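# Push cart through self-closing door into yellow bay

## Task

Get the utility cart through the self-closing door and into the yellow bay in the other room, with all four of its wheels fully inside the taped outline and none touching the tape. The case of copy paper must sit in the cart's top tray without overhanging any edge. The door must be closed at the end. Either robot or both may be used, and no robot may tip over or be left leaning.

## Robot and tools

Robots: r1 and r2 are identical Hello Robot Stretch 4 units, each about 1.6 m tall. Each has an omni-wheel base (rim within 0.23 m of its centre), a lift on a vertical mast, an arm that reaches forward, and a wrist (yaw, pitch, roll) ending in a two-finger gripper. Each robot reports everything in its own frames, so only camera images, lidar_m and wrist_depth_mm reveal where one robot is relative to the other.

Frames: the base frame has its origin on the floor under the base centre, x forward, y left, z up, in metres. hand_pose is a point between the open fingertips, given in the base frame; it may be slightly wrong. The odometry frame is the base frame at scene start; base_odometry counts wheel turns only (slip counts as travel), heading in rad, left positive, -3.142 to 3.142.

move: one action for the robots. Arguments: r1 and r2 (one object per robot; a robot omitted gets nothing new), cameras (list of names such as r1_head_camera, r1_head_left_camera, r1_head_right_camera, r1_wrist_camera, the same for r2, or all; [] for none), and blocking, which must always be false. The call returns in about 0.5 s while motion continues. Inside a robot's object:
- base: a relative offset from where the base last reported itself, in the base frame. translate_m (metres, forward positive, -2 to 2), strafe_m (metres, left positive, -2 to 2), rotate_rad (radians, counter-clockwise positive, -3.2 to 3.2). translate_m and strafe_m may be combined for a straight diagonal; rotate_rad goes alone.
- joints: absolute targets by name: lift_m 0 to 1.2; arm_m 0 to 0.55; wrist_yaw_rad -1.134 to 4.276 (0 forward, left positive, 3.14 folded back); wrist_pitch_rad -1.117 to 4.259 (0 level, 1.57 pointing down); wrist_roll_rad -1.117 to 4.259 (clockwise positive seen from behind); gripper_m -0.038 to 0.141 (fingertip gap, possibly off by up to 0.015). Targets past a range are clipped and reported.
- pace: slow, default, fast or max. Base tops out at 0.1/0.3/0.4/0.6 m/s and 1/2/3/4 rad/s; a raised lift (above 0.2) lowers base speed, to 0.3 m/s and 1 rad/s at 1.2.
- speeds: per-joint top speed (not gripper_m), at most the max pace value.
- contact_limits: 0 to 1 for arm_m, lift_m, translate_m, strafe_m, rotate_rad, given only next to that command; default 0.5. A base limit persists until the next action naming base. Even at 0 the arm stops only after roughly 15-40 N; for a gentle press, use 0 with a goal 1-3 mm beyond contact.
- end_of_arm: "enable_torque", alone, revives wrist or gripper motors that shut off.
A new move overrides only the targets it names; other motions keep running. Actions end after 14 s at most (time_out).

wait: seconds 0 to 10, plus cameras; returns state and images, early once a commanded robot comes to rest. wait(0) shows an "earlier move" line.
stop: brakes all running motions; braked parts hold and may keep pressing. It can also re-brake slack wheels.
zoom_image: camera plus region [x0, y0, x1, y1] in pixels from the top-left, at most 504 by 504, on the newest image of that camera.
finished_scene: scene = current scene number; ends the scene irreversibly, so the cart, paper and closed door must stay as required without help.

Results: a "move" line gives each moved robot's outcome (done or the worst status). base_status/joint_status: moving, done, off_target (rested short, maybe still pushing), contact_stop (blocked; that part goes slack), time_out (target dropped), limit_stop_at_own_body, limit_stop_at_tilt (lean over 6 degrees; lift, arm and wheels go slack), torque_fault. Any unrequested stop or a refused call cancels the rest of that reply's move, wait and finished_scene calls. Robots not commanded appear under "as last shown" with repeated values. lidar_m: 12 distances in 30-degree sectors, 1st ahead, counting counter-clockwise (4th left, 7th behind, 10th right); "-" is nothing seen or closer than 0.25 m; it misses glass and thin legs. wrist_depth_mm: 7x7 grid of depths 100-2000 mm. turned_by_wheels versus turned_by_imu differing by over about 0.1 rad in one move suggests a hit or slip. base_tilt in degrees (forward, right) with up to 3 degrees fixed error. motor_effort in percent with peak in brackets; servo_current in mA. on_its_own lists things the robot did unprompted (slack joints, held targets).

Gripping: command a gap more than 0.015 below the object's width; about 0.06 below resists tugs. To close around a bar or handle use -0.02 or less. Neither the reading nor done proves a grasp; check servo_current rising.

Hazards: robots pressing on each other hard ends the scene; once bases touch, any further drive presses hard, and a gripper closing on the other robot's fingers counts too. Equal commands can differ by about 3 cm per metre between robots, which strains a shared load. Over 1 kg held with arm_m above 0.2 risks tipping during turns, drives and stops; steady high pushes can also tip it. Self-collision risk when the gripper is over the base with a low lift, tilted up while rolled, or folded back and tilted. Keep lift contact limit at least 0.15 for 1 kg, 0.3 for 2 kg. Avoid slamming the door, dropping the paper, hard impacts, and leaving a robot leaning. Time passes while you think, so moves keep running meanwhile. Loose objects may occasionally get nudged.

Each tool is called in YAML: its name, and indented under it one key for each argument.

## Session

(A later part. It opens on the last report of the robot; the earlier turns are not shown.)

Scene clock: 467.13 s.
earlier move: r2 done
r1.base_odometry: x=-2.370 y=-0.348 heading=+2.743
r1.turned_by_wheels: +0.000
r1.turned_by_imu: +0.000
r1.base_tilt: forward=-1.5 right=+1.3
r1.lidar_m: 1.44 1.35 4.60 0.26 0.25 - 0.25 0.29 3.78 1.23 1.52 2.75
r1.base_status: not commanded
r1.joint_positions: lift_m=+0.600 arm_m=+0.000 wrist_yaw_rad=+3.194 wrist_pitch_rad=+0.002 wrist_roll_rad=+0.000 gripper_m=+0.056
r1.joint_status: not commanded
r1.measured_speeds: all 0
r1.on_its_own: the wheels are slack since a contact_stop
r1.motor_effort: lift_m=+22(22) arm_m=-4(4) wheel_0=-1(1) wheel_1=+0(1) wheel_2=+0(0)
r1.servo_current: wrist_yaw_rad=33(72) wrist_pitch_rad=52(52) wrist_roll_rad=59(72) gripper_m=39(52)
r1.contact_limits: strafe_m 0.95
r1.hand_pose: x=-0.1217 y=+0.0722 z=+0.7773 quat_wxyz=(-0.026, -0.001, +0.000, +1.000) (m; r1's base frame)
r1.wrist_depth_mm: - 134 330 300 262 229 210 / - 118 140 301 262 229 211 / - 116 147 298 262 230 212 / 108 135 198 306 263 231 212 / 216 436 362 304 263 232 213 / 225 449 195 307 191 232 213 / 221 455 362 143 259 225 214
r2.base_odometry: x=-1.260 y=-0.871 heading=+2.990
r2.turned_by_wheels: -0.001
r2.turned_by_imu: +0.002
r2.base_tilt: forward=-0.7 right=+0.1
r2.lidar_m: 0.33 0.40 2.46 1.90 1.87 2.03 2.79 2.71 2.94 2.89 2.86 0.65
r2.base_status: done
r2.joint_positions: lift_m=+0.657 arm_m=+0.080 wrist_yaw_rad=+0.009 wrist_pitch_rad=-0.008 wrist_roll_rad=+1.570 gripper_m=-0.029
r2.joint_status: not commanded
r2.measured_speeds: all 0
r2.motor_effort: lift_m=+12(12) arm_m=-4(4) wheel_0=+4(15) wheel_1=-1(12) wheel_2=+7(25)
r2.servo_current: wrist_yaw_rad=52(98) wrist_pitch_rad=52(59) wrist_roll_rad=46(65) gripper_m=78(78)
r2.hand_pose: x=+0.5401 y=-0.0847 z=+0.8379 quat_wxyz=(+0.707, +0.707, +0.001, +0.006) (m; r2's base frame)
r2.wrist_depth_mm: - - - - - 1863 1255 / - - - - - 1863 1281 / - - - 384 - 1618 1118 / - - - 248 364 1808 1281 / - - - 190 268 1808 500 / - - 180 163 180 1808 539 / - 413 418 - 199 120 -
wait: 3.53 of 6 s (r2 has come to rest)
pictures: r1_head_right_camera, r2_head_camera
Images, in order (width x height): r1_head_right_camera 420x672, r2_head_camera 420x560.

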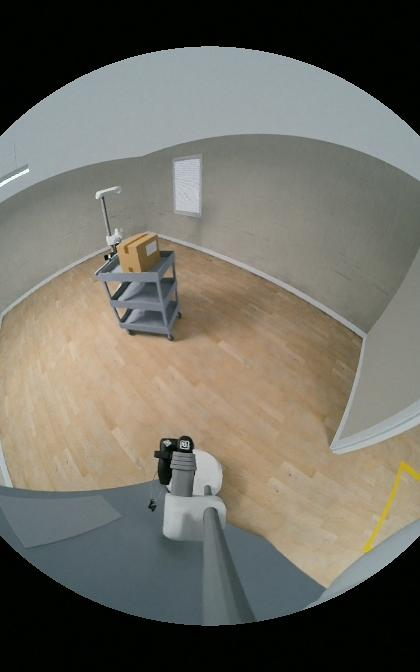

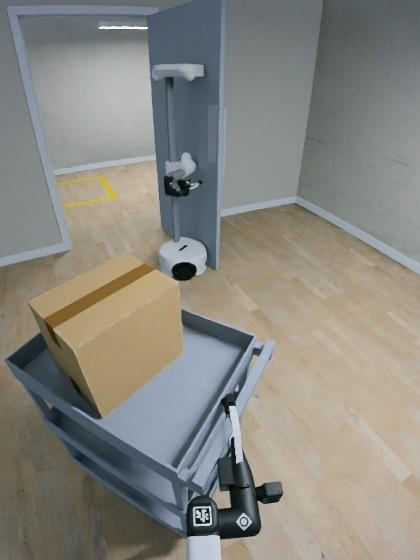

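move:
  r2: {"base":{"strafe_m":-0.23},"pace":"slow"}
  blocking: false
  cameras: []

wait:
  seconds: 5
  cameras: []

move:
  r2: {"base":{"rotate_rad":0.44},"pace":"slow"}
  blocking: false
  cameras: []

wait:
  seconds: 4
  cameras: ["r2_head_camera","r1_head_right_camera"]

Scene clock: 474.80 s.
move: r2 moving
r1: as last shown
r1.base_tilt: forward=-1.6 right=+1.3
r1.lidar_m: 1.42 1.36 4.55 0.27 0.25 - 0.25 0.31 3.80 1.22 1.50 2.75
r1.on_its_own: the wheels are slack since a contact_stop
r1.motor_effort: lift_m=+22(22) arm_m=-3(4) wheel_0=+0(1) wheel_1=+0(0) wheel_2=+0(0)
r1.servo_current: wrist_yaw_rad=52(65) wrist_pitch_rad=46(46) wrist_roll_rad=65(72) gripper_m=39(46)
r1.contact_limits: strafe_m 0.95
r1.hand_pose: x=-0.1217 y=+0.0723 z=+0.7773 quat_wxyz=(-0.026, -0.001, +0.000, +1.000) (m; r1's base frame)
r1.wrist_depth_mm: - 134 332 300 259 229 211 / - 118 140 303 262 229 211 / - 116 147 297 264 229 213 / 108 135 198 304 263 232 212 / 216 433 364 307 264 231 213 / 226 455 196 307 191 232 213 / 221 449 357 143 260 224 213
r2.base_odometry: x=-1.257 y=-0.857 heading=+2.991
r2.turned_by_wheels: +0.001
r2.turned_by_imu: +0.002
r2.base_tilt: forward=-0.7 right=+0.0
r2.lidar_m: 0.29 0.37 2.46 1.95 1.92 2.01 2.77 2.70 2.96 2.90 2.81 0.61
r2.base_status: strafe_m moving
r2.joint_positions: lift_m=+0.657 arm_m=+0.080 wrist_yaw_rad=+0.009 wrist_pitch_rad=-0.008 wrist_roll_rad=+1.570 gripper_m=-0.029
r2.joint_status: not commanded
r2.measured_speeds: translate_m=+0.000 strafe_m=-0.056 rotate_rad=+0.004 lift_m=+0.000 arm_m=+0.000 wrist_yaw_rad=+0.003 wrist_pitch_rad=+0.000 wrist_roll_rad=+0.000
r2.motor_effort: lift_m=+12(12) arm_m=-4(4) wheel_0=+12(15) wheel_1=-5(6) wheel_2=-1(6)
r2.servo_current: wrist_yaw_rad=59(65) wrist_pitch_rad=59(59) wrist_roll_rad=46(59) gripper_m=72(78)
r2.hand_pose: x=+0.5401 y=-0.0847 z=+0.8379 quat_wxyz=(+0.707, +0.707, +0.001, +0.006) (m; r2's base frame)
r2.wrist_depth_mm: - - - - - 1863 1229 / - - - - - 1863 1255 / - - - 382 - 1618 1138 / - - - 247 359 1708 1281 / - - - 190 267 1863 496 / - - 180 165 179 1863 549 / - 421 421 - - - -
pictures: none
No camera images: "cameras" was empty.

Scene clock: 477.73 s.
earlier move: r2 done
r1.base_odometry: x=-2.370 y=-0.348 heading=+2.743
r1.turned_by_wheels: +0.000
r1.turned_by_imu: +0.000
r1.base_tilt: forward=-1.6 right=+1.3
r1.lidar_m: 3.07 1.38 4.61 0.26 0.25 - 0.25 0.31 3.79 1.24 1.48 2.72
r1.base_status: not commanded
r1.joint_positions: lift_m=+0.600 arm_m=+0.000 wrist_yaw_rad=+3.194 wrist_pitch_rad=+0.002 wrist_roll_rad=+0.000 gripper_m=+0.056
r1.joint_status: not commanded
r1.measured_speeds: all 0
r1.on_its_own: the wheels are slack since a contact_stop
r1.motor_effort: lift_m=+22(22) arm_m=-3(4) wheel_0=+0(1) wheel_1=+0(0) wheel_2=+0(0)
r1.servo_current: wrist_yaw_rad=39(72) wrist_pitch_rad=46(46) wrist_roll_rad=33(72) gripper_m=39(52)
r1.contact_limits: strafe_m 0.95
r1.hand_pose: x=-0.1217 y=+0.0723 z=+0.7773 quat_wxyz=(-0.026, -0.001, +0.000, +1.000) (m; r1's base frame)
r1.wrist_depth_mm: - 133 329 300 259 229 210 / - 118 141 303 263 229 211 / - 116 147 296 264 231 212 / 108 135 198 306 263 232 212 / 216 436 364 307 264 230 213 / 226 452 195 307 191 232 214 / 221 455 357 143 260 225 213
r2.base_odometry: x=-1.225 y=-0.644 heading=+2.991
r2.turned_by_wheels: +0.000
r2.turned_by_imu: +0.069
r2.base_tilt: forward=-0.7 right=+0.1
r2.lidar_m: 0.33 0.36 2.58 2.12 2.09 2.29 2.65 2.64 2.91 2.68 2.67 0.65
r2.base_status: done
r2.joint_positions: lift_m=+0.657 arm_m=+0.080 wrist_yaw_rad=+0.019 wrist_pitch_rad=-0.008 wrist_roll_rad=+1.570 gripper_m=-0.029
r2.joint_status: not commanded
r2.measured_speeds: all 0
r2.motor_effort: lift_m=+12(12) arm_m=+4(4) wheel_0=+9(25) wheel_1=+1(6) wheel_2=+3(8)
r2.servo_current: wrist_yaw_rad=104(124) wrist_pitch_rad=52(59) wrist_roll_rad=52(59) gripper_m=72(78)
r2.hand_pose: x=+0.5409 y=-0.0819 z=+0.8379 quat_wxyz=(+0.707, +0.707, +0.004, +0.009) (m; r2's base frame)
r2.wrist_depth_mm: - - - - - 1808 1229 / - - - - - 1983 1255 / - - - 379 - 1708 1205 / - - - 312 397 1537 436 / - - - 203 285 1808 504 / - - 181 167 180 1808 521 / - 415 424 - - 585 -
wait: 2.93 of 5 s (r2 has come to rest)
pictures: none
No camera images: "cameras" was empty.

Scene clock: 478.23 s.
move: r2 moving
r1: as last shown
r1.base_tilt: forward=-1.5 right=+1.3
r1.lidar_m: 1.80 1.38 4.54 0.27 0.25 - 0.25 0.29 3.78 1.22 1.49 2.73
r1.on_its_own: the wheels are slack since a contact_stop
r1.motor_effort: lift_m=+22(22) arm_m=-4(4) wheel_0=+0(1) wheel_1=+0(0) wheel_2=+0(0)
r1.servo_current: wrist_yaw_rad=59(59) wrist_pitch_rad=39(46) wrist_roll_rad=39(65) gripper_m=39(46)
r1.contact_limits: strafe_m 0.95
r1.wrist_depth_mm: - 133 330 300 260 229 210 / - 118 140 303 263 231 211 / - 116 147 297 262 230 211 / 108 135 198 304 264 231 213 / 216 433 362 306 264 231 213 / 225 455 196 307 191 233 212 / 222 452 357 143 260 225 213
r2.base_odometry: x=-1.225 y=-0.644 heading=+3.114
r2.turned_by_wheels: +0.123
r2.turned_by_imu: +0.106
r2.base_tilt: forward=-0.8 right=+0.1
r2.lidar_m: 0.32 0.42 2.37 2.08 2.10 2.41 2.63 2.63 3.07 2.66 2.67 0.59
r2.base_status: rotate_rad moving
r2.joint_positions: lift_m=+0.657 arm_m=+0.080 wrist_yaw_rad=-0.008 wrist_pitch_rad=-0.008 wrist_roll_rad=+1.570 gripper_m=-0.029
r2.joint_status: not commanded
r2.measured_speeds: translate_m=-0.003 strafe_m=+0.002 rotate_rad=+0.480 lift_m=+0.000 arm_m=+0.000 wrist_yaw_rad=-0.080 wrist_pitch_rad=+0.000 wrist_roll_rad=+0.000
r2.motor_effort: lift_m=+12(12) arm_m=+4(4) wheel_0=-11(11) wheel_1=-8(8) wheel_2=-20(20)
r2.servo_current: wrist_yaw_rad=39(104) wrist_pitch_rad=59(59) wrist_roll_rad=52(52) gripper_m=72(78)
r2.hand_pose: x=+0.5385 y=-0.0897 z=+0.8379 quat_wxyz=(+0.707, +0.707, -0.006, +0.000) (m; r2's base frame)
r2.wrist_depth_mm: - - - - - 1808 1255 / - - - - - 1863 1255 / - - - 377 407 404 394 / - - - 232 329 1756 1366 / - - - 189 259 1921 492 / - - 178 159 179 1708 - / - 404 410 - 195 - -
pictures: none
No camera images: "cameras" was empty.

Scene clock: 479.53 s.
earlier move: r2 done
r1.base_odometry: x=-2.370 y=-0.348 heading=+2.743
r1.turned_by_wheels: +0.000
r1.turned_by_imu: +0.000
r1.base_tilt: forward=-1.6 right=+1.3
r1.lidar_m: 1.52 1.33 4.55 0.25 0.25 - 0.25 0.29 3.77 1.22 1.54 2.73
r1.base_status: not commanded
r1.joint_positions: lift_m=+0.600 arm_m=+0.000 wrist_yaw_rad=+3.194 wrist_pitch_rad=+0.002 wrist_roll_rad=+0.000 gripper_m=+0.056
r1.joint_status: not commanded
r1.measured_speeds: all 0
r1.on_its_own: the wheels are slack since a contact_stop
r1.motor_effort: lift_m=+22(22) arm_m=-4(4) wheel_0=+0(1) wheel_1=+0(0) wheel_2=+0(0)
r1.servo_current: wrist_yaw_rad=39(65) wrist_pitch_rad=46(46) wrist_roll_rad=52(65) gripper_m=39(46)
r1.contact_limits: strafe_m 0.95
r1.hand_pose: x=-0.1217 y=+0.0723 z=+0.7773 quat_wxyz=(-0.026, -0.001, +0.000, +1.000) (m; r1's base frame)
r1.wrist_depth_mm: - 134 330 300 260 229 210 / - 118 140 301 262 230 211 / - 116 147 297 262 231 212 / 108 135 198 303 263 232 212 / 216 433 362 306 264 232 213 / 225 452 196 307 191 233 213 / 221 455 357 143 262 224 213
r2.base_odometry: x=-1.225 y=-0.644 heading=-2.853
r2.turned_by_wheels: +0.316
r2.turned_by_imu: +0.190
r2.base_tilt: forward=-0.7 right=+0.1
r2.lidar_m: 0.35 0.47 2.25 2.10 2.16 2.83 2.67 2.73 2.74 2.61 2.72 0.57
r2.base_status: done
r2.joint_positions: lift_m=+0.657 arm_m=+0.080 wrist_yaw_rad=-0.003 wrist_pitch_rad=-0.008 wrist_roll_rad=+1.570 gripper_m=-0.029
r2.joint_status: not commanded
r2.measured_speeds: all 0
r2.motor_effort: lift_m=+12(12) arm_m=+5(6) wheel_0=-5(24) wheel_1=-6(12) wheel_2=-4(27)
r2.servo_current: wrist_yaw_rad=46(111) wrist_pitch_rad=52(59) wrist_roll_rad=52(59) gripper_m=72(78)
r2.hand_pose: x=+0.5389 y=-0.0883 z=+0.8379 quat_wxyz=(+0.707, +0.707, -0.004, +0.002) (m; r2's base frame)
r2.wrist_depth_mm: - - - 322 - 1808 1205 / - - - 330 359 359 355 / - - - 242 329 1808 1308 / - - - 213 279 1921 508 / - - - 200 247 - - / - 455 181 179 171 788 - / - 410 413 - 203 - -
wait: 1.30 of 4 s (r2 has come to rest)
pictures: r1_head_right_camera, r2_head_camera
Images, in order (width x height): r1_head_right_camera 420x672, r2_head_camera 420x560.

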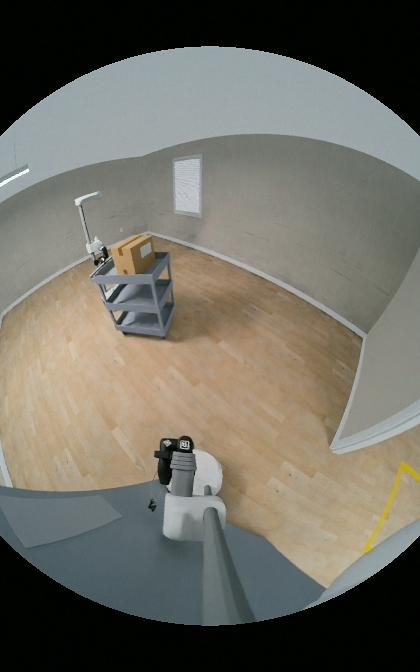

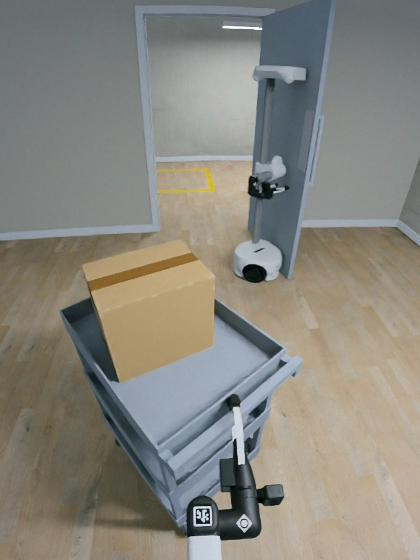

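move:
  r2: {"base":{"strafe_m":0.45},"pace":"slow"}
  blocking: false
  cameras: []

wait:
  seconds: 7
  cameras: ["r2_head_camera"]

Scene clock: 496.03 s.
move: r2 moving
r1: as last shown
r1.turned_by_imu: -0.001
r1.base_tilt: forward=-1.5 right=+1.3
r1.lidar_m: 1.50 1.33 4.60 0.25 0.25 - 0.25 0.29 3.78 1.22 1.51 2.73
r1.on_its_own: the wheels are slack since a contact_stop
r1.motor_effort: lift_m=+22(22) arm_m=-3(4) wheel_0=+0(0) wheel_1=+0(0) wheel_2=+0(0)
r1.servo_current: wrist_yaw_rad=39(59) wrist_pitch_rad=39(52) wrist_roll_rad=59(59) gripper_m=39(46)
r1.contact_limits: strafe_m 0.95
r1.wrist_depth_mm: - 133 330 301 259 229 211 / - 118 140 303 262 229 211 / - 116 147 298 262 230 212 / 108 135 198 304 264 231 213 / 216 436 364 306 265 232 213 / 226 449 195 307 191 233 213 / 221 455 357 143 260 225 214
r2.base_odometry: x=-1.221 y=-0.658 heading=-2.854
r2.turned_by_wheels: -0.001
r2.turned_by_imu: +0.001
r2.base_tilt: forward=-0.7 right=+0.1
r2.lidar_m: 0.35 0.45 2.21 2.11 2.15 2.81 2.63 2.75 2.77 2.64 2.73 0.54
r2.base_status: strafe_m moving
r2.joint_positions: lift_m=+0.657 arm_m=+0.080 wrist_yaw_rad=-0.006 wrist_pitch_rad=-0.008 wrist_roll_rad=+1.570 gripper_m=-0.029
r2.joint_status: not commanded
r2.measured_speeds: translate_m=+0.000 strafe_m=+0.056 rotate_rad=-0.001 lift_m=+0.000 arm_m=+0.000 wrist_yaw_rad=-0.024 wrist_pitch_rad=+0.000 wrist_roll_rad=+0.000
r2.motor_effort: lift_m=+12(12) arm_m=+5(6) wheel_0=-17(17) wheel_1=+7(7) wheel_2=-1(2)
r2.servo_current: wrist_yaw_rad=52(59) wrist_pitch_rad=46(52) wrist_roll_rad=52(59) gripper_m=72(72)
r2.hand_pose: x=+0.5387 y=-0.0891 z=+0.8379 quat_wxyz=(+0.707, +0.707, -0.005, +0.001) (m; r2's base frame)
r2.wrist_depth_mm: - - - - - 1808 1229 / - - - 332 364 364 1118 / - - - 243 330 1708 1308 / - - - 212 279 1808 508 / - - - 188 246 - - / - 455 179 178 171 768 - / - 410 415 - 201 - -
pictures: none
No camera images: "cameras" was empty.

Scene clock: 501.17 s.
earlier move: r2 done
r1.base_odometry: x=-2.370 y=-0.348 heading=+2.743
r1.turned_by_wheels: +0.000
r1.turned_by_imu: +0.000
r1.base_tilt: forward=-1.5 right=+1.3
r1.lidar_m: 1.39 1.31 4.58 0.26 0.25 - 0.25 0.30 3.78 1.21 1.51 2.74
r1.base_status: not commanded
r1.joint_positions: lift_m=+0.600 arm_m=+0.000 wrist_yaw_rad=+3.194 wrist_pitch_rad=+0.002 wrist_roll_rad=+0.000 gripper_m=+0.056
r1.joint_status: not commanded
r1.measured_speeds: all 0
r1.on_its_own: the wheels are slack since a contact_stop
r1.motor_effort: lift_m=+22(22) arm_m=-4(4) wheel_0=-1(1) wheel_1=+0(0) wheel_2=+0(0)
r1.servo_current: wrist_yaw_rad=52(78) wrist_pitch_rad=39(52) wrist_roll_rad=72(72) gripper_m=46(52)
r1.contact_limits: strafe_m 0.95
r1.hand_pose: x=-0.1217 y=+0.0723 z=+0.7773 quat_wxyz=(-0.026, -0.001, +0.000, +1.000) (m; r1's base frame)
r1.wrist_depth_mm: - 133 330 301 260 229 209 / - 118 140 301 263 230 211 / - 116 147 297 264 230 211 / 108 134 198 304 263 231 212 / 216 433 364 307 264 232 212 / 225 452 195 306 191 232 213 / 222 455 355 143 260 224 213
r2.base_odometry: x=-1.098 y=-1.076 heading=-2.854
r2.turned_by_wheels: +0.000
r2.turned_by_imu: -0.002
r2.base_tilt: forward=-0.7 right=+0.0
r2.lidar_m: 0.48 2.52 1.78 1.67 1.69 2.29 2.67 2.74 3.24 3.06 3.15 0.50
r2.base_status: done
r2.joint_positions: lift_m=+0.657 arm_m=+0.080 wrist_yaw_rad=-0.006 wrist_pitch_rad=-0.008 wrist_roll_rad=+1.570 gripper_m=-0.029
r2.joint_status: not commanded
r2.measured_speeds: all 0
r2.motor_effort: lift_m=+12(12) arm_m=+4(6) wheel_0=-6(17) wheel_1=+3(8) wheel_2=-1(3)
r2.servo_current: wrist_yaw_rad=65(72) wrist_pitch_rad=59(59) wrist_roll_rad=65(65) gripper_m=65(78)
r2.hand_pose: x=+0.5387 y=-0.0891 z=+0.8379 quat_wxyz=(+0.707, +0.707, -0.005, +0.001) (m; r2's base frame)
r2.wrist_depth_mm: - - - 160 213 1661 - / - - - 162 216 798 - / - 436 424 221 221 798 - / - 462 449 224 224 820 - / - - 477 196 228 820 - / - - 181 173 171 - - / - - - - - 1618 496
wait: 5.13 of 7 s (r2 has come to rest)
pictures: r2_head_camera
Images, in order (width x height): r2_head_camera 420x560.

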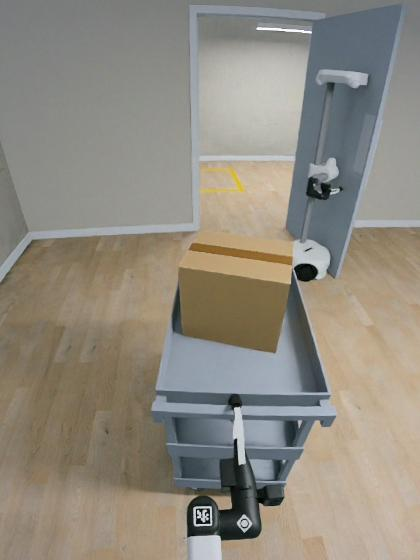

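move:
  r2: {"base":{"strafe_m":0.18},"pace":"slow"}
  blocking: false
  cameras: []

wait:
  seconds: 5
  cameras: []

move:
  r2: {"base":{"translate_m":0.7,"strafe_m":-0.15}}
  blocking: false
  cameras: []

wait:
  seconds: 6
  cameras: ["r2_head_camera","r1_head_right_camera"]

Scene clock: 508.80 s.
move: r2 moving
r1: as last shown
r1.base_tilt: forward=-1.6 right=+1.3
r1.lidar_m: 1.35 1.32 4.53 0.26 0.25 - 0.25 0.29 3.78 1.21 1.49 2.72
r1.on_its_own: the wheels are slack since a contact_stop
r1.motor_effort: lift_m=+22(22) arm_m=-3(4) wheel_0=-1(1) wheel_1=+0(0) wheel_2=+0(0)
r1.servo_current: wrist_yaw_rad=52(78) wrist_pitch_rad=39(52) wrist_roll_rad=39(59) gripper_m=33(46)
r1.contact_limits: strafe_m 0.95
r1.wrist_depth_mm: - 134 330 301 259 229 210 / - 118 140 301 262 231 211 / - 116 146 297 262 231 212 / 108 134 198 304 263 231 212 / 215 433 362 307 264 232 213 / 225 452 195 307 191 233 212 / 221 452 357 143 259 225 213
r2.base_odometry: x=-1.094 y=-1.089 heading=-2.854
r2.turned_by_wheels: +0.000
r2.turned_by_imu: +0.001
r2.base_tilt: forward=-0.6 right=+0.1
r2.lidar_m: 0.50 2.49 1.78 1.65 1.70 2.30 2.67 2.76 3.24 3.05 3.17 0.47
r2.base_status: strafe_m moving
r2.joint_positions: lift_m=+0.657 arm_m=+0.080 wrist_yaw_rad=-0.006 wrist_pitch_rad=-0.008 wrist_roll_rad=+1.570 gripper_m=-0.029
r2.joint_status: not commanded
r2.measured_speeds: translate_m=+0.000 strafe_m=+0.056 rotate_rad=+0.002 lift_m=+0.000 arm_m=+0.000 wrist_yaw_rad=+0.000 wrist_pitch_rad=+0.000 wrist_roll_rad=+0.000
r2.motor_effort: lift_m=+12(12) arm_m=+4(5) wheel_0=-7(16) wheel_1=+5(7) wheel_2=+1(2)
r2.servo_current: wrist_yaw_rad=59(59) wrist_pitch_rad=59(59) wrist_roll_rad=46(52) gripper_m=72(72)
r2.hand_pose: x=+0.5387 y=-0.0891 z=+0.8379 quat_wxyz=(+0.707, +0.707, -0.005, +0.001) (m; r2's base frame)
r2.wrist_depth_mm: - - - 212 212 1661 - / - - 574 214 216 778 - / - 433 424 219 220 788 - / - 462 452 224 223 820 - / - - 473 226 228 820 - / - - 181 173 171 - - / - - - - - 1576 484
pictures: none
No camera images: "cameras" was empty.

Scene clock: 511.23 s.
earlier move: r2 done
r1.base_odometry: x=-2.370 y=-0.348 heading=+2.743
r1.turned_by_wheels: +0.000
r1.turned_by_imu: +0.000
r1.base_tilt: forward=-1.6 right=+1.3
r1.lidar_m: 1.44 1.44 4.58 0.28 0.25 - 0.25 0.30 3.78 1.22 1.51 2.74
r1.base_status: not commanded
r1.joint_positions: lift_m=+0.600 arm_m=+0.000 wrist_yaw_rad=+3.194 wrist_pitch_rad=+0.002 wrist_roll_rad=+0.000 gripper_m=+0.056
r1.joint_status: not commanded
r1.measured_speeds: all 0
r1.on_its_own: the wheels are slack since a contact_stop
r1.motor_effort: lift_m=+22(22) arm_m=-4(4) wheel_0=+0(1) wheel_1=+0(0) wheel_2=+0(0)
r1.servo_current: wrist_yaw_rad=39(78) wrist_pitch_rad=33(52) wrist_roll_rad=59(72) gripper_m=39(52)
r1.contact_limits: strafe_m 0.95
r1.hand_pose: x=-0.1217 y=+0.0723 z=+0.7773 quat_wxyz=(-0.026, -0.001, +0.000, +1.000) (m; r1's base frame)
r1.wrist_depth_mm: - 133 329 300 260 229 209 / - 119 140 301 263 230 211 / - 116 147 296 262 230 211 / 108 134 198 304 263 232 213 / 215 433 364 306 264 232 213 / 225 452 195 307 191 233 213 / 221 455 357 143 260 226 213
r2.base_odometry: x=-1.047 y=-1.248 heading=-2.854
r2.turned_by_wheels: +0.000
r2.turned_by_imu: +0.000
r2.base_tilt: forward=-0.6 right=+0.1
r2.lidar_m: 0.49 2.27 1.58 1.49 1.51 2.07 2.69 2.78 3.44 3.24 3.33 0.45
r2.base_status: done
r2.joint_positions: lift_m=+0.657 arm_m=+0.080 wrist_yaw_rad=-0.005 wrist_pitch_rad=-0.008 wrist_roll_rad=+1.570 gripper_m=-0.029
r2.joint_status: not commanded
r2.measured_speeds: all 0
r2.motor_effort: lift_m=+12(12) arm_m=+4(5) wheel_0=-6(16) wheel_1=+4(7) wheel_2=+0(2)
r2.servo_current: wrist_yaw_rad=46(65) wrist_pitch_rad=46(59) wrist_roll_rad=52(65) gripper_m=72(78)
r2.hand_pose: x=+0.5388 y=-0.0889 z=+0.8379 quat_wxyz=(+0.707, +0.707, -0.005, +0.001) (m; r2's base frame)
r2.wrist_depth_mm: - 424 366 175 178 - - / - 392 384 183 187 741 - / - 439 418 194 196 788 - / - - 466 207 208 - - / - - 512 218 223 - - / - - 181 180 170 1708 492 / - - - - - 1576 1229
wait: 2.43 of 5 s (r2 has come to rest)
pictures: none
No camera images: "cameras" was empty.

Scene clock: 511.73 s.
move: r2 moving
r1: as last shown
r1.lidar_m: 1.43 1.40 4.53 0.27 0.25 - 0.25 0.29 3.78 1.21 1.51 2.73
r1.on_its_own: the wheels are slack since a contact_stop
r1.motor_effort: lift_m=+22(22) arm_m=-3(4) wheel_0=+0(1) wheel_1=+0(0) wheel_2=+0(0)
r1.servo_current: wrist_yaw_rad=39(59) wrist_pitch_rad=46(46) wrist_roll_rad=46(59) gripper_m=46(46)
r1.contact_limits: strafe_m 0.95
r1.wrist_depth_mm: - 133 332 303 260 229 210 / - 118 140 303 260 229 211 / - 116 147 298 263 230 211 / 108 135 198 306 264 231 212 / 215 439 364 307 264 231 213 / 226 452 196 306 191 232 213 / 221 455 355 143 260 224 213
r2.base_odometry: x=-1.078 y=-1.251 heading=-2.854
r2.turned_by_wheels: +0.000
r2.turned_by_imu: +0.007
r2.base_tilt: forward=-0.8 right=+0.1
r2.lidar_m: 0.50 2.22 1.61 1.49 1.55 2.08 2.72 2.81 3.42 3.21 3.31 0.45
r2.base_status: translate_m moving; strafe_m moving
r2.joint_positions: lift_m=+0.657 arm_m=+0.080 wrist_yaw_rad=-0.005 wrist_pitch_rad=-0.008 wrist_roll_rad=+1.570 gripper_m=-0.029
r2.joint_status: not commanded
r2.measured_speeds: translate_m=+0.124 strafe_m=-0.033 rotate_rad=+0.009 lift_m=+0.000 arm_m=+0.000 wrist_yaw_rad=+0.000 wrist_pitch_rad=+0.000 wrist_roll_rad=+0.000
r2.motor_effort: lift_m=+12(12) arm_m=+4(5) wheel_0=+14(14) wheel_1=+7(11) wheel_2=-17(20)
r2.servo_current: wrist_yaw_rad=39(59) wrist_pitch_rad=52(59) wrist_roll_rad=52(52) gripper_m=78(78)
r2.hand_pose: x=+0.5388 y=-0.0889 z=+0.8379 quat_wxyz=(+0.707, +0.707, -0.005, +0.001) (m; r2's base frame)
r2.wrist_depth_mm: - 382 359 170 173 - - / - 389 129 180 180 741 - / - 436 415 189 193 798 - / - - 455 204 204 - - / - - 517 202 220 - - / - - 180 180 180 1708 488 / - - - - - - 1255
pictures: none
No camera images: "cameras" was empty.

Scene clock: 515.10 s.
earlier move: r2 done
r1.base_odometry: x=-2.370 y=-0.348 heading=+2.743
r1.turned_by_wheels: +0.000
r1.turned_by_imu: +0.000
r1.base_tilt: forward=-1.5 right=+1.3
r1.lidar_m: 0.79 1.26 4.57 0.25 0.25 - 0.25 0.30 3.79 1.21 1.50 0.96
r1.base_status: not commanded
r1.joint_positions: lift_m=+0.600 arm_m=+0.000 wrist_yaw_rad=+3.194 wrist_pitch_rad=+0.002 wrist_roll_rad=+0.000 gripper_m=+0.056
r1.joint_status: not commanded
r1.measured_speeds: all 0
r1.on_its_own: the wheels are slack since a contact_stop
r1.motor_effort: lift_m=+22(22) arm_m=-4(4) wheel_0=+0(1) wheel_1=+0(0) wheel_2=+0(0)
r1.servo_current: wrist_yaw_rad=52(72) wrist_pitch_rad=39(52) wrist_roll_rad=46(65) gripper_m=39(46)
r1.contact_limits: strafe_m 0.95
r1.hand_pose: x=-0.1217 y=+0.0723 z=+0.7773 quat_wxyz=(-0.026, -0.001, +0.000, +1.000) (m; r1's base frame)
r1.wrist_depth_mm: - 133 330 301 260 229 210 / - 118 140 301 262 229 211 / - 116 147 297 262 230 211 / 108 135 198 306 263 231 213 / 216 439 359 306 264 232 213 / 226 452 195 307 191 232 213 / 222 455 357 143 260 225 213
r2.base_odometry: x=-1.760 y=-1.303 heading=-2.853
r2.turned_by_wheels: +0.000
r2.turned_by_imu: +0.017
r2.base_tilt: forward=-0.7 right=+0.0
r2.lidar_m: 0.51 2.43 1.75 1.66 1.70 2.29 3.39 3.48 3.25 3.09 3.19 0.43
r2.base_status: done
r2.joint_positions: lift_m=+0.657 arm_m=+0.080 wrist_yaw_rad=+0.006 wrist_pitch_rad=-0.008 wrist_roll_rad=+1.570 gripper_m=-0.029
r2.joint_status: not commanded
r2.measured_speeds: all 0
r2.motor_effort: lift_m=+12(12) arm_m=+4(5) wheel_0=+5(22) wheel_1=+4(11) wheel_2=-1(20)
r2.servo_current: wrist_yaw_rad=46(59) wrist_pitch_rad=46(59) wrist_roll_rad=52(59) gripper_m=78(78)
r2.hand_pose: x=+0.5398 y=-0.0857 z=+0.8379 quat_wxyz=(+0.707, +0.707, -0.001, +0.005) (m; r2's base frame)
r2.wrist_depth_mm: - 353 111 159 160 683 - / - 384 368 170 172 741 - / - 442 407 183 185 - - / - - 473 139 200 - - / - - 539 208 218 1863 525 / - - 181 167 179 1756 484 / - - - - - - 1255
wait: 3.37 of 6 s (r2 has come to rest)
pictures: r1_head_right_camera, r2_head_camera
Images, in order (width x height): r1_head_right_camera 420x672, r2_head_camera 420x560.

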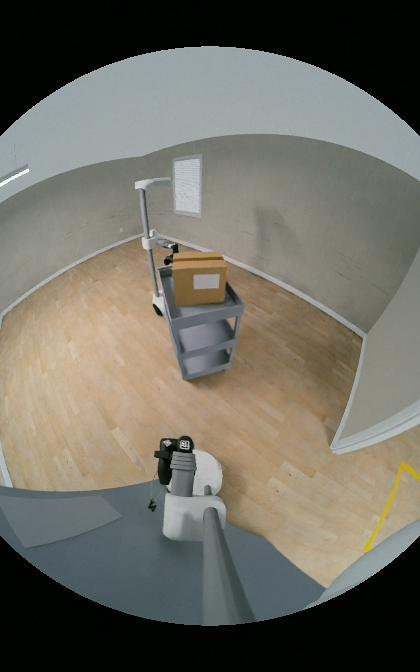

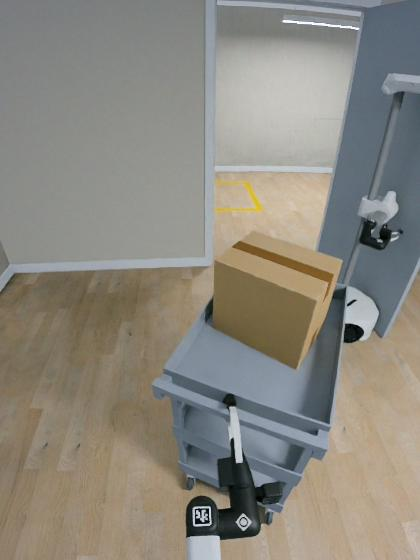

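move:
  r2: {"base":{"translate_m":0.45,"strafe_m":-0.13}}
  blocking: false
  cameras: []

wait:
  seconds: 6
  cameras: ["r2_head_camera","r1_head_right_camera"]

Scene clock: 523.40 s.
move: r2 moving
r1: as last shown
r1.turned_by_imu: -0.001
r1.lidar_m: 0.75 1.37 4.56 0.27 0.25 - 0.25 0.30 3.79 1.22 1.51 0.92
r1.on_its_own: the wheels are slack since a contact_stop
r1.motor_effort: lift_m=+22(22) arm_m=-3(4) wheel_0=+0(1) wheel_1=+0(0) wheel_2=+0(0)
r1.servo_current: wrist_yaw_rad=59(65) wrist_pitch_rad=46(52) wrist_roll_rad=46(65) gripper_m=39(46)
r1.contact_limits: strafe_m 0.95
r1.wrist_depth_mm: - 134 332 300 260 229 210 / - 118 140 303 262 229 212 / - 116 147 297 263 230 211 / 108 135 197 306 263 232 212 / 216 436 362 306 264 232 213 / 226 449 196 306 191 232 213 / 221 452 357 143 260 225 213
r2.base_odometry: x=-1.793 y=-1.304 heading=-2.853
r2.turned_by_wheels: +0.001
r2.turned_by_imu: +0.004
r2.base_tilt: forward=-0.8 right=+0.1
r2.lidar_m: 0.51 2.45 1.77 1.67 1.73 2.36 3.45 3.52 3.21 3.05 3.17 0.43
r2.base_status: translate_m moving; strafe_m moving
r2.joint_positions: lift_m=+0.657 arm_m=+0.080 wrist_yaw_rad=+0.006 wrist_pitch_rad=-0.008 wrist_roll_rad=+1.570 gripper_m=-0.029
r2.joint_status: not commanded
r2.measured_speeds: translate_m=+0.122 strafe_m=-0.035 rotate_rad=-0.005 lift_m=+0.000 arm_m=+0.000 wrist_yaw_rad=+0.000 wrist_pitch_rad=+0.000 wrist_roll_rad=+0.000
r2.motor_effort: lift_m=+12(12) arm_m=+4(5) wheel_0=+15(19) wheel_1=+7(9) wheel_2=-13(15)
r2.servo_current: wrist_yaw_rad=59(65) wrist_pitch_rad=46(59) wrist_roll_rad=46(52) gripper_m=72(78)
r2.hand_pose: x=+0.5398 y=-0.0857 z=+0.8379 quat_wxyz=(+0.707, +0.707, -0.001, +0.005) (m; r2's base frame)
r2.wrist_depth_mm: - 351 109 158 159 - - / - 382 115 167 170 - - / - 436 127 181 185 - - / - - 473 194 198 - - / - - 539 207 216 1863 521 / - - 179 167 180 1708 477 / - - - - - - 1255
pictures: none
No camera images: "cameras" was empty.

Scene clock: 525.90 s.
earlier move: r2 done
r1.base_odometry: x=-2.370 y=-0.348 heading=+2.743
r1.turned_by_wheels: +0.000
r1.turned_by_imu: +0.000
r1.base_tilt: forward=-1.5 right=+1.3
r1.lidar_m: 0.43 1.38 4.57 0.26 0.25 - 0.25 0.30 3.77 1.22 1.53 0.40
r1.base_status: not commanded
r1.joint_positions: lift_m=+0.600 arm_m=+0.000 wrist_yaw_rad=+3.194 wrist_pitch_rad=+0.002 wrist_roll_rad=+0.000 gripper_m=+0.056
r1.joint_status: not commanded
r1.measured_speeds: all 0
r1.on_its_own: the wheels are slack since a contact_stop
r1.motor_effort: lift_m=+22(22) arm_m=-3(4) wheel_0=+0(1) wheel_1=+0(0) wheel_2=+0(0)
r1.servo_current: wrist_yaw_rad=52(72) wrist_pitch_rad=33(52) wrist_roll_rad=52(65) gripper_m=39(46)
r1.contact_limits: strafe_m 0.95
r1.hand_pose: x=-0.1217 y=+0.0723 z=+0.7773 quat_wxyz=(-0.026, -0.001, +0.000, +1.000) (m; r1's base frame)
r1.wrist_depth_mm: - 133 330 300 259 229 210 / - 118 140 303 260 230 212 / - 116 147 297 263 229 212 / 108 135 198 303 263 231 213 / 216 436 364 307 264 233 213 / 226 459 195 307 191 234 213 / 222 455 357 143 259 224 213
r2.base_odometry: x=-2.229 y=-1.307 heading=-2.853
r2.turned_by_wheels: +0.000
r2.turned_by_imu: +0.006
r2.base_tilt: forward=-0.7 right=+0.1
r2.lidar_m: 0.52 2.05 1.89 1.79 1.86 2.51 3.95 3.95 3.06 2.94 1.37 0.45
r2.base_status: done
r2.joint_positions: lift_m=+0.657 arm_m=+0.080 wrist_yaw_rad=+0.006 wrist_pitch_rad=-0.008 wrist_roll_rad=+1.570 gripper_m=-0.029
r2.joint_status: not commanded
r2.measured_speeds: all 0
r2.motor_effort: lift_m=+12(12) arm_m=+4(5) wheel_0=+5(22) wheel_1=+4(10) wheel_2=-1(15)
r2.servo_current: wrist_yaw_rad=39(65) wrist_pitch_rad=59(59) wrist_roll_rad=46(65) gripper_m=72(78)
r2.hand_pose: x=+0.5398 y=-0.0857 z=+0.8379 quat_wxyz=(+0.707, +0.707, -0.001, +0.005) (m; r2's base frame)
r2.wrist_depth_mm: - 362 347 163 164 - - / 1756 382 368 172 176 741 - / 1756 427 418 183 188 - - / 1708 1708 469 142 202 - - / - - 517 208 218 1661 530 / - - 171 168 180 1576 488 / - - - - - - 1281
wait: 2.50 of 6 s (r2 has come to rest)
pictures: r1_head_right_camera, r2_head_camera
Images, in order (width x height): r1_head_right_camera 420x672, r2_head_camera 420x560.

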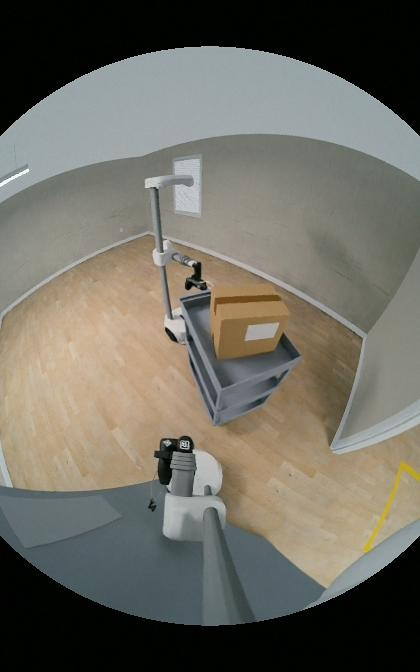

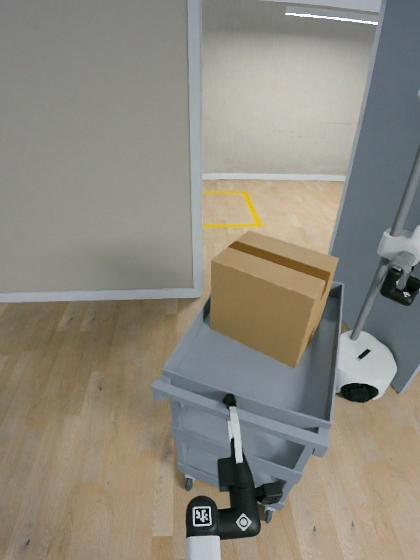

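move:
  r2: {"base":{"translate_m":0.2,"strafe_m":-0.05},"contact_limits":{"translate_m":0.35},"pace":"slow"}
  blocking: false
  cameras: []

wait:
  seconds: 5
  cameras: ["r2_head_camera","r1_head_right_camera"]

Scene clock: 534.50 s.
move: r2 moving
r1: as last shown
r1.turned_by_imu: -0.001
r1.lidar_m: 0.43 1.35 4.55 0.25 0.25 - 0.25 0.28 3.79 1.21 1.48 0.40
r1.on_its_own: the wheels are slack since a contact_stop
r1.motor_effort: lift_m=+22(22) arm_m=-4(4) wheel_0=+0(1) wheel_1=+0(0) wheel_2=+0(0)
r1.servo_current: wrist_yaw_rad=46(59) wrist_pitch_rad=46(46) wrist_roll_rad=39(59) gripper_m=46(46)
r1.contact_limits: strafe_m 0.95
r1.wrist_depth_mm: - 134 330 300 259 229 210 / - 118 140 303 260 230 211 / - 116 147 296 263 230 212 / 108 135 198 306 263 231 212 / 215 436 362 306 265 232 213 / 226 455 195 306 191 232 213 / 222 455 357 143 260 224 213
r2.base_odometry: x=-2.241 y=-1.308 heading=-2.852
r2.turned_by_wheels: +0.001
r2.turned_by_imu: +0.002
r2.base_tilt: forward=-0.7 right=+0.0
r2.lidar_m: 0.51 2.06 1.87 1.80 1.87 2.53 3.93 3.98 3.04 2.94 1.36 0.46
r2.base_status: translate_m moving; strafe_m moving
r2.joint_positions: lift_m=+0.657 arm_m=+0.080 wrist_yaw_rad=+0.006 wrist_pitch_rad=-0.008 wrist_roll_rad=+1.570 gripper_m=-0.029
r2.joint_status: not commanded
r2.measured_speeds: translate_m=+0.048 strafe_m=-0.012 rotate_rad=+0.002 lift_m=+0.000 arm_m=+0.000 wrist_yaw_rad=+0.000 wrist_pitch_rad=+0.000 wrist_roll_rad=+0.000
r2.motor_effort: lift_m=+12(12) arm_m=+5(5) wheel_0=+12(14) wheel_1=+4(6) wheel_2=-9(10)
r2.servo_current: wrist_yaw_rad=52(72) wrist_pitch_rad=52(59) wrist_roll_rad=39(52) gripper_m=65(78)
r2.contact_limits: translate_m 0.35
r2.hand_pose: x=+0.5398 y=-0.0857 z=+0.8379 quat_wxyz=(+0.707, +0.707, -0.001, +0.005) (m; r2's base frame)
r2.wrist_depth_mm: - 359 347 161 163 - - / 1756 384 368 174 174 732 - / 1708 436 418 183 187 809 - / 1661 504 462 196 202 - - / - - 508 208 218 1576 535 / - - 165 168 180 1618 477 / - 135 - - - - 1255
pictures: none
No camera images: "cameras" was empty.

Scene clock: 537.30 s.
earlier move: r2 done
r1.base_odometry: x=-2.370 y=-0.348 heading=+2.743
r1.turned_by_wheels: +0.000
r1.turned_by_imu: +0.000
r1.base_tilt: forward=-1.6 right=+1.3
r1.lidar_m: 0.48 4.92 4.56 0.28 0.25 - 0.25 0.27 3.79 1.22 0.35 0.30
r1.base_status: not commanded
r1.joint_positions: lift_m=+0.600 arm_m=+0.000 wrist_yaw_rad=+3.194 wrist_pitch_rad=+0.002 wrist_roll_rad=+0.000 gripper_m=+0.056
r1.joint_status: not commanded
r1.measured_speeds: all 0
r1.on_its_own: the wheels are slack since a contact_stop
r1.motor_effort: lift_m=+22(22) arm_m=-3(4) wheel_0=+0(1) wheel_1=+0(0) wheel_2=+0(0)
r1.servo_current: wrist_yaw_rad=46(65) wrist_pitch_rad=39(52) wrist_roll_rad=59(65) gripper_m=39(46)
r1.contact_limits: strafe_m 0.95
r1.hand_pose: x=-0.1217 y=+0.0723 z=+0.7773 quat_wxyz=(-0.026, -0.001, +0.000, +1.000) (m; r1's base frame)
r1.wrist_depth_mm: - 134 330 301 260 230 211 / - 118 140 303 262 229 211 / - 115 147 297 262 231 212 / 108 135 198 303 263 230 213 / 216 433 362 306 265 232 213 / 225 449 196 306 191 233 213 / 222 455 357 143 260 224 214
r2.base_odometry: x=-2.434 y=-1.316 heading=-2.852
r2.turned_by_wheels: +0.000
r2.turned_by_imu: +0.001
r2.base_tilt: forward=-0.7 right=+0.1
r2.lidar_m: 0.49 1.86 1.92 1.86 1.93 2.60 4.17 4.15 3.02 2.90 1.13 0.43
r2.base_status: done
r2.joint_positions: lift_m=+0.657 arm_m=+0.080 wrist_yaw_rad=+0.005 wrist_pitch_rad=-0.008 wrist_roll_rad=+1.570 gripper_m=-0.029
r2.joint_status: not commanded
r2.measured_speeds: all 0
r2.motor_effort: lift_m=+12(12) arm_m=+4(5) wheel_0=+5(17) wheel_1=+4(8) wheel_2=-5(12)
r2.servo_current: wrist_yaw_rad=52(72) wrist_pitch_rad=52(59) wrist_roll_rad=46(59) gripper_m=72(78)
r2.contact_limits: translate_m 0.35
r2.hand_pose: x=+0.5397 y=-0.0859 z=+0.8379 quat_wxyz=(+0.707, +0.707, -0.001, +0.005) (m; r2's base frame)
r2.wrist_depth_mm: - 364 347 165 167 - - / - 384 368 174 176 741 - / - 436 418 185 190 809 - / 1618 - 466 143 202 - - / - - 512 155 218 - - / - - 172 170 181 1464 496 / - - - - - - 1229
wait: 2.80 of 5 s (r2 has come to rest)
pictures: r1_head_right_camera, r2_head_camera
Images, in order (width x height): r1_head_right_camera 420x672, r2_head_camera 420x560.

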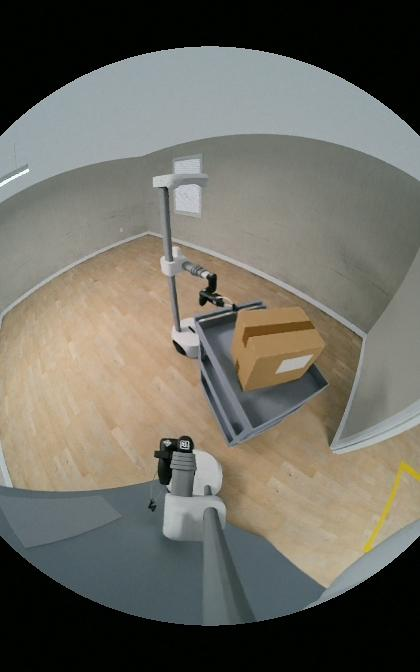

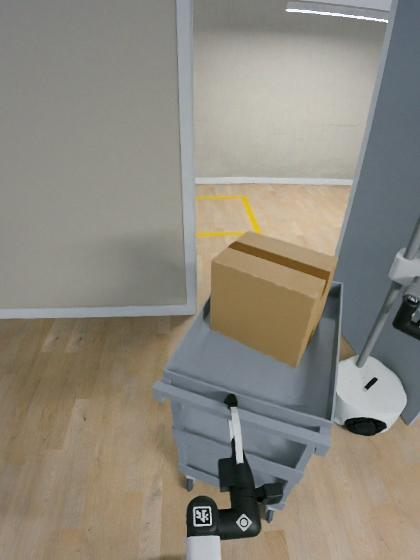

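move:
  r2: {"base":{"translate_m":0.25},"contact_limits":{"translate_m":0.35},"pace":"slow"}
  blocking: false
  cameras: []

wait:
  seconds: 5
  cameras: ["r2_head_camera","r1_head_right_camera"]

Scene clock: 546.00 s.
move: r2 moving
r1: as last shown
r1.turned_by_imu: -0.001
r1.base_tilt: forward=-1.5 right=+1.3
r1.lidar_m: 0.51 4.96 4.59 0.28 0.25 - 0.25 0.31 3.76 1.21 0.32 0.34
r1.on_its_own: the wheels are slack since a contact_stop
r1.motor_effort: lift_m=+22(22) arm_m=-3(4) wheel_0=+0(0) wheel_1=+0(0) wheel_2=+0(0)
r1.servo_current: wrist_yaw_rad=52(65) wrist_pitch_rad=46(52) wrist_roll_rad=46(59) gripper_m=46(46)
r1.contact_limits: strafe_m 0.95
r1.wrist_depth_mm: - 133 330 300 260 229 211 / - 118 141 303 262 230 211 / - 116 147 296 262 230 212 / 108 134 198 303 264 231 212 / 215 436 364 306 265 233 213 / 225 452 195 307 190 234 213 / 222 452 359 143 259 224 213
r2.base_odometry: x=-2.446 y=-1.320 heading=-2.852
r2.turned_by_wheels: +0.000
r2.turned_by_imu: +0.002
r2.base_tilt: forward=-0.7 right=+0.0
r2.lidar_m: 0.50 1.86 1.96 1.82 1.95 2.64 4.16 4.20 3.02 2.90 1.10 0.45
r2.base_status: translate_m moving
r2.joint_positions: lift_m=+0.657 arm_m=+0.080 wrist_yaw_rad=+0.003 wrist_pitch_rad=-0.008 wrist_roll_rad=+1.570 gripper_m=-0.029
r2.joint_status: not commanded
r2.measured_speeds: translate_m=+0.049 strafe_m=+0.001 rotate_rad=+0.004 lift_m=+0.000 arm_m=+0.000 wrist_yaw_rad=+0.000 wrist_pitch_rad=+0.000 wrist_roll_rad=+0.000
r2.motor_effort: lift_m=+12(12) arm_m=+5(5) wheel_0=+7(12) wheel_1=+7(7) wheel_2=-11(13)
r2.servo_current: wrist_yaw_rad=39(59) wrist_pitch_rad=52(59) wrist_roll_rad=59(59) gripper_m=72(72)
r2.contact_limits: translate_m 0.35
r2.hand_pose: x=+0.5395 y=-0.0866 z=+0.8379 quat_wxyz=(+0.707, +0.707, -0.002, +0.004) (m; r2's base frame)
r2.wrist_depth_mm: 1537 366 351 166 167 683 - / - 384 370 175 177 741 - / - 433 418 186 190 809 - / - - 466 199 202 - - / - - 512 155 220 - - / - - 172 170 181 1464 480 / - 136 - - - - 1255
pictures: none
No camera images: "cameras" was empty.

Scene clock: 549.27 s.
earlier move: r2 done
r1.base_odometry: x=-2.370 y=-0.348 heading=+2.743
r1.turned_by_wheels: +0.000
r1.turned_by_imu: +0.000
r1.base_tilt: forward=-1.5 right=+1.3
r1.lidar_m: 0.61 4.93 4.54 0.27 0.25 - 0.25 0.30 3.79 0.34 0.34 0.36
r1.base_status: not commanded
r1.joint_positions: lift_m=+0.600 arm_m=+0.000 wrist_yaw_rad=+3.194 wrist_pitch_rad=+0.002 wrist_roll_rad=+0.000 gripper_m=+0.056
r1.joint_status: not commanded
r1.measured_speeds: all 0
r1.on_its_own: the wheels are slack since a contact_stop
r1.motor_effort: lift_m=+22(22) arm_m=-4(4) wheel_0=+0(1) wheel_1=+0(0) wheel_2=+0(0)
r1.servo_current: wrist_yaw_rad=46(72) wrist_pitch_rad=46(52) wrist_roll_rad=39(72) gripper_m=39(46)
r1.contact_limits: strafe_m 0.95
r1.hand_pose: x=-0.1217 y=+0.0723 z=+0.7773 quat_wxyz=(-0.026, -0.001, +0.000, +1.000) (m; r1's base frame)
r1.wrist_depth_mm: - 133 329 301 259 229 210 / - 118 140 303 263 229 211 / - 116 147 296 264 229 212 / 108 135 198 304 264 231 212 / 216 433 364 306 264 234 213 / 226 452 195 309 191 233 214 / 222 452 355 143 259 226 213
r2.base_odometry: x=-2.674 y=-1.387 heading=-2.853
r2.turned_by_wheels: -0.001
r2.turned_by_imu: -0.002
r2.base_tilt: forward=-0.7 right=+0.1
r2.lidar_m: 0.51 1.61 1.94 1.86 1.94 2.60 - 4.17 2.99 2.89 0.93 0.45
r2.base_status: done
r2.joint_positions: lift_m=+0.657 arm_m=+0.080 wrist_yaw_rad=-0.005 wrist_pitch_rad=-0.008 wrist_roll_rad=+1.570 gripper_m=-0.029
r2.joint_status: not commanded
r2.measured_speeds: all 0
r2.motor_effort: lift_m=+12(13) arm_m=+4(5) wheel_0=+1(12) wheel_1=+4(9) wheel_2=-10(15)
r2.servo_current: wrist_yaw_rad=39(59) wrist_pitch_rad=52(59) wrist_roll_rad=39(59) gripper_m=72(78)
r2.contact_limits: translate_m 0.35
r2.hand_pose: x=+0.5388 y=-0.0889 z=+0.8379 quat_wxyz=(+0.707, +0.707, -0.005, +0.001) (m; r2's base frame)
r2.wrist_depth_mm: - 355 342 162 163 - - / - 384 370 174 175 732 - / - 442 418 184 189 - - / - - 473 197 203 - - / - - 521 195 220 - 521 / - - 167 170 174 - 477 / - - - - - - 1205
wait: 3.27 of 5 s (r2 has come to rest)
pictures: r1_head_right_camera, r2_head_camera
Images, in order (width x height): r1_head_right_camera 420x672, r2_head_camera 420x560.

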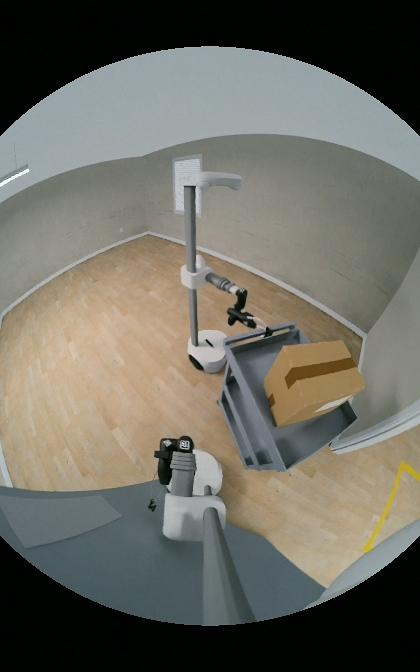

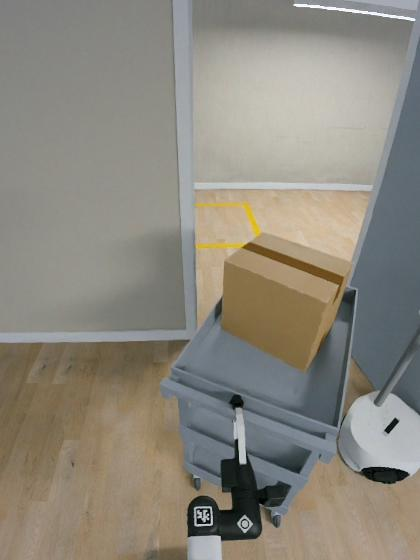

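move:
  r2: {"base":{"translate_m":0.25},"contact_limits":{"translate_m":0.35},"pace":"slow"}
  blocking: false
  cameras: []

wait:
  seconds: 5
  cameras: ["r2_head_camera","r1_head_right_camera"]

Scene clock: 553.20 s.
move: r2 moving
r1: as last shown
r1.base_tilt: forward=-1.6 right=+1.3
r1.lidar_m: 0.62 4.94 4.57 0.25 0.25 - 0.25 0.31 3.79 0.33 0.33 0.39
r1.on_its_own: the wheels are slack since a contact_stop
r1.motor_effort: lift_m=+22(22) arm_m=-4(4) wheel_0=+0(0) wheel_1=+0(0) wheel_2=+0(0)
r1.servo_current: wrist_yaw_rad=39(65) wrist_pitch_rad=39(46) wrist_roll_rad=46(52) gripper_m=46(46)
r1.contact_limits: strafe_m 0.95
r1.wrist_depth_mm: - 134 330 301 259 229 210 / - 118 140 304 262 230 211 / - 116 146 297 264 229 211 / 108 135 198 304 262 231 213 / 215 433 364 303 264 232 213 / 224 452 195 307 191 232 213 / 222 455 357 143 262 224 213
r2.base_odometry: x=-2.686 y=-1.391 heading=-2.853
r2.turned_by_wheels: +0.000
r2.turned_by_imu: +0.000
r2.base_tilt: forward=-0.7 right=+0.1
r2.lidar_m: 0.51 1.57 1.96 1.83 1.94 2.62 - 4.21 3.02 2.90 0.91 0.45
r2.base_status: translate_m moving
r2.joint_positions: lift_m=+0.657 arm_m=+0.080 wrist_yaw_rad=-0.005 wrist_pitch_rad=-0.008 wrist_roll_rad=+1.570 gripper_m=-0.029
r2.joint_status: not commanded
r2.measured_speeds: translate_m=+0.049 strafe_m=+0.000 rotate_rad=+0.001 lift_m=+0.000 arm_m=+0.000 wrist_yaw_rad=+0.000 wrist_pitch_rad=+0.000 wrist_roll_rad=+0.000
r2.motor_effort: lift_m=+12(12) arm_m=+4(4) wheel_0=+7(7) wheel_1=+3(6) wheel_2=-15(16)
r2.servo_current: wrist_yaw_rad=52(65) wrist_pitch_rad=52(52) wrist_roll_rad=46(59) gripper_m=72(78)
r2.contact_limits: translate_m 0.35
r2.hand_pose: x=+0.5388 y=-0.0890 z=+0.8379 quat_wxyz=(+0.707, +0.707, -0.005, +0.001) (m; r2's base frame)
r2.wrist_depth_mm: - 353 342 161 163 - - / - 384 121 172 174 750 - / - 439 421 182 187 - - / - - 473 196 202 - - / - - 150 197 219 - 517 / - - 166 169 173 - 480 / - - - - - - 1182
pictures: none
No camera images: "cameras" was empty.

Scene clock: 556.47 s.
earlier move: r2 done
r1.base_odometry: x=-2.370 y=-0.348 heading=+2.743
r1.turned_by_wheels: +0.000
r1.turned_by_imu: +0.000
r1.base_tilt: forward=-1.5 right=+1.3
r1.lidar_m: 0.78 4.94 4.55 0.29 0.25 - 0.25 0.29 3.78 0.41 0.41 0.47
r1.base_status: not commanded
r1.joint_positions: lift_m=+0.600 arm_m=+0.000 wrist_yaw_rad=+3.194 wrist_pitch_rad=+0.002 wrist_roll_rad=+0.000 gripper_m=+0.056
r1.joint_status: not commanded
r1.measured_speeds: all 0
r1.on_its_own: the wheels are slack since a contact_stop
r1.motor_effort: lift_m=+22(22) arm_m=-3(4) wheel_0=+0(1) wheel_1=+0(1) wheel_2=+0(0)
r1.servo_current: wrist_yaw_rad=39(78) wrist_pitch_rad=39(52) wrist_roll_rad=46(78) gripper_m=33(52)
r1.contact_limits: strafe_m 0.95
r1.hand_pose: x=-0.1217 y=+0.0723 z=+0.7773 quat_wxyz=(-0.026, -0.001, +0.000, +1.000) (m; r1's base frame)
r1.wrist_depth_mm: - 133 330 300 259 229 210 / - 118 141 303 263 230 212 / - 116 147 294 263 231 211 / 108 135 198 303 263 231 213 / 215 433 364 307 263 232 214 / 225 455 196 307 191 233 213 / 221 452 359 143 260 224 213
r2.base_odometry: x=-2.913 y=-1.458 heading=-2.853
r2.turned_by_wheels: +0.000
r2.turned_by_imu: +0.000
r2.base_tilt: forward=-0.7 right=+0.1
r2.lidar_m: 0.52 1.35 1.81 1.85 1.94 2.60 - 4.18 3.01 2.88 0.78 0.41
r2.base_status: done
r2.joint_positions: lift_m=+0.657 arm_m=+0.080 wrist_yaw_rad=-0.005 wrist_pitch_rad=-0.008 wrist_roll_rad=+1.570 gripper_m=-0.029
r2.joint_status: not commanded
r2.measured_speeds: all 0
r2.motor_effort: lift_m=+12(13) arm_m=+4(5) wheel_0=+3(9) wheel_1=+3(7) wheel_2=-9(16)
r2.servo_current: wrist_yaw_rad=46(65) wrist_pitch_rad=59(59) wrist_roll_rad=52(65) gripper_m=78(85)
r2.contact_limits: translate_m 0.35
r2.hand_pose: x=+0.5388 y=-0.0890 z=+0.8379 quat_wxyz=(+0.707, +0.707, -0.005, +0.001) (m; r2's base frame)
r2.wrist_depth_mm: - 349 - - 150 676 - / - 384 108 158 163 741 - / - 449 413 175 178 - - / - - 477 193 195 - - / - - 147 198 213 1863 500 / - - 166 166 179 - - / - - - - - - -
wait: 3.27 of 5 s (r2 has come to rest)
pictures: r1_head_right_camera, r2_head_camera
Images, in order (width x height): r1_head_right_camera 420x672, r2_head_camera 420x560.

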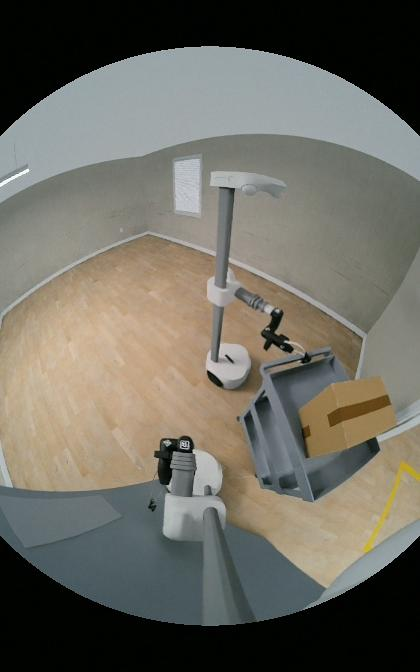

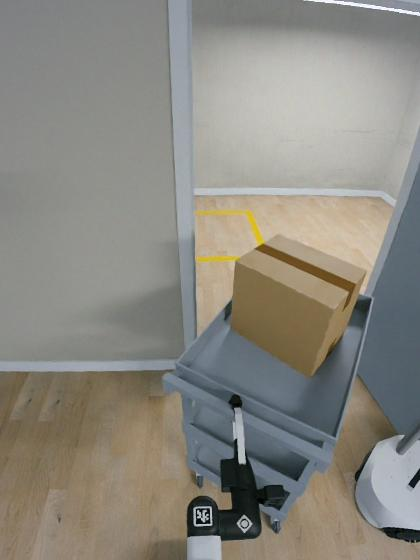

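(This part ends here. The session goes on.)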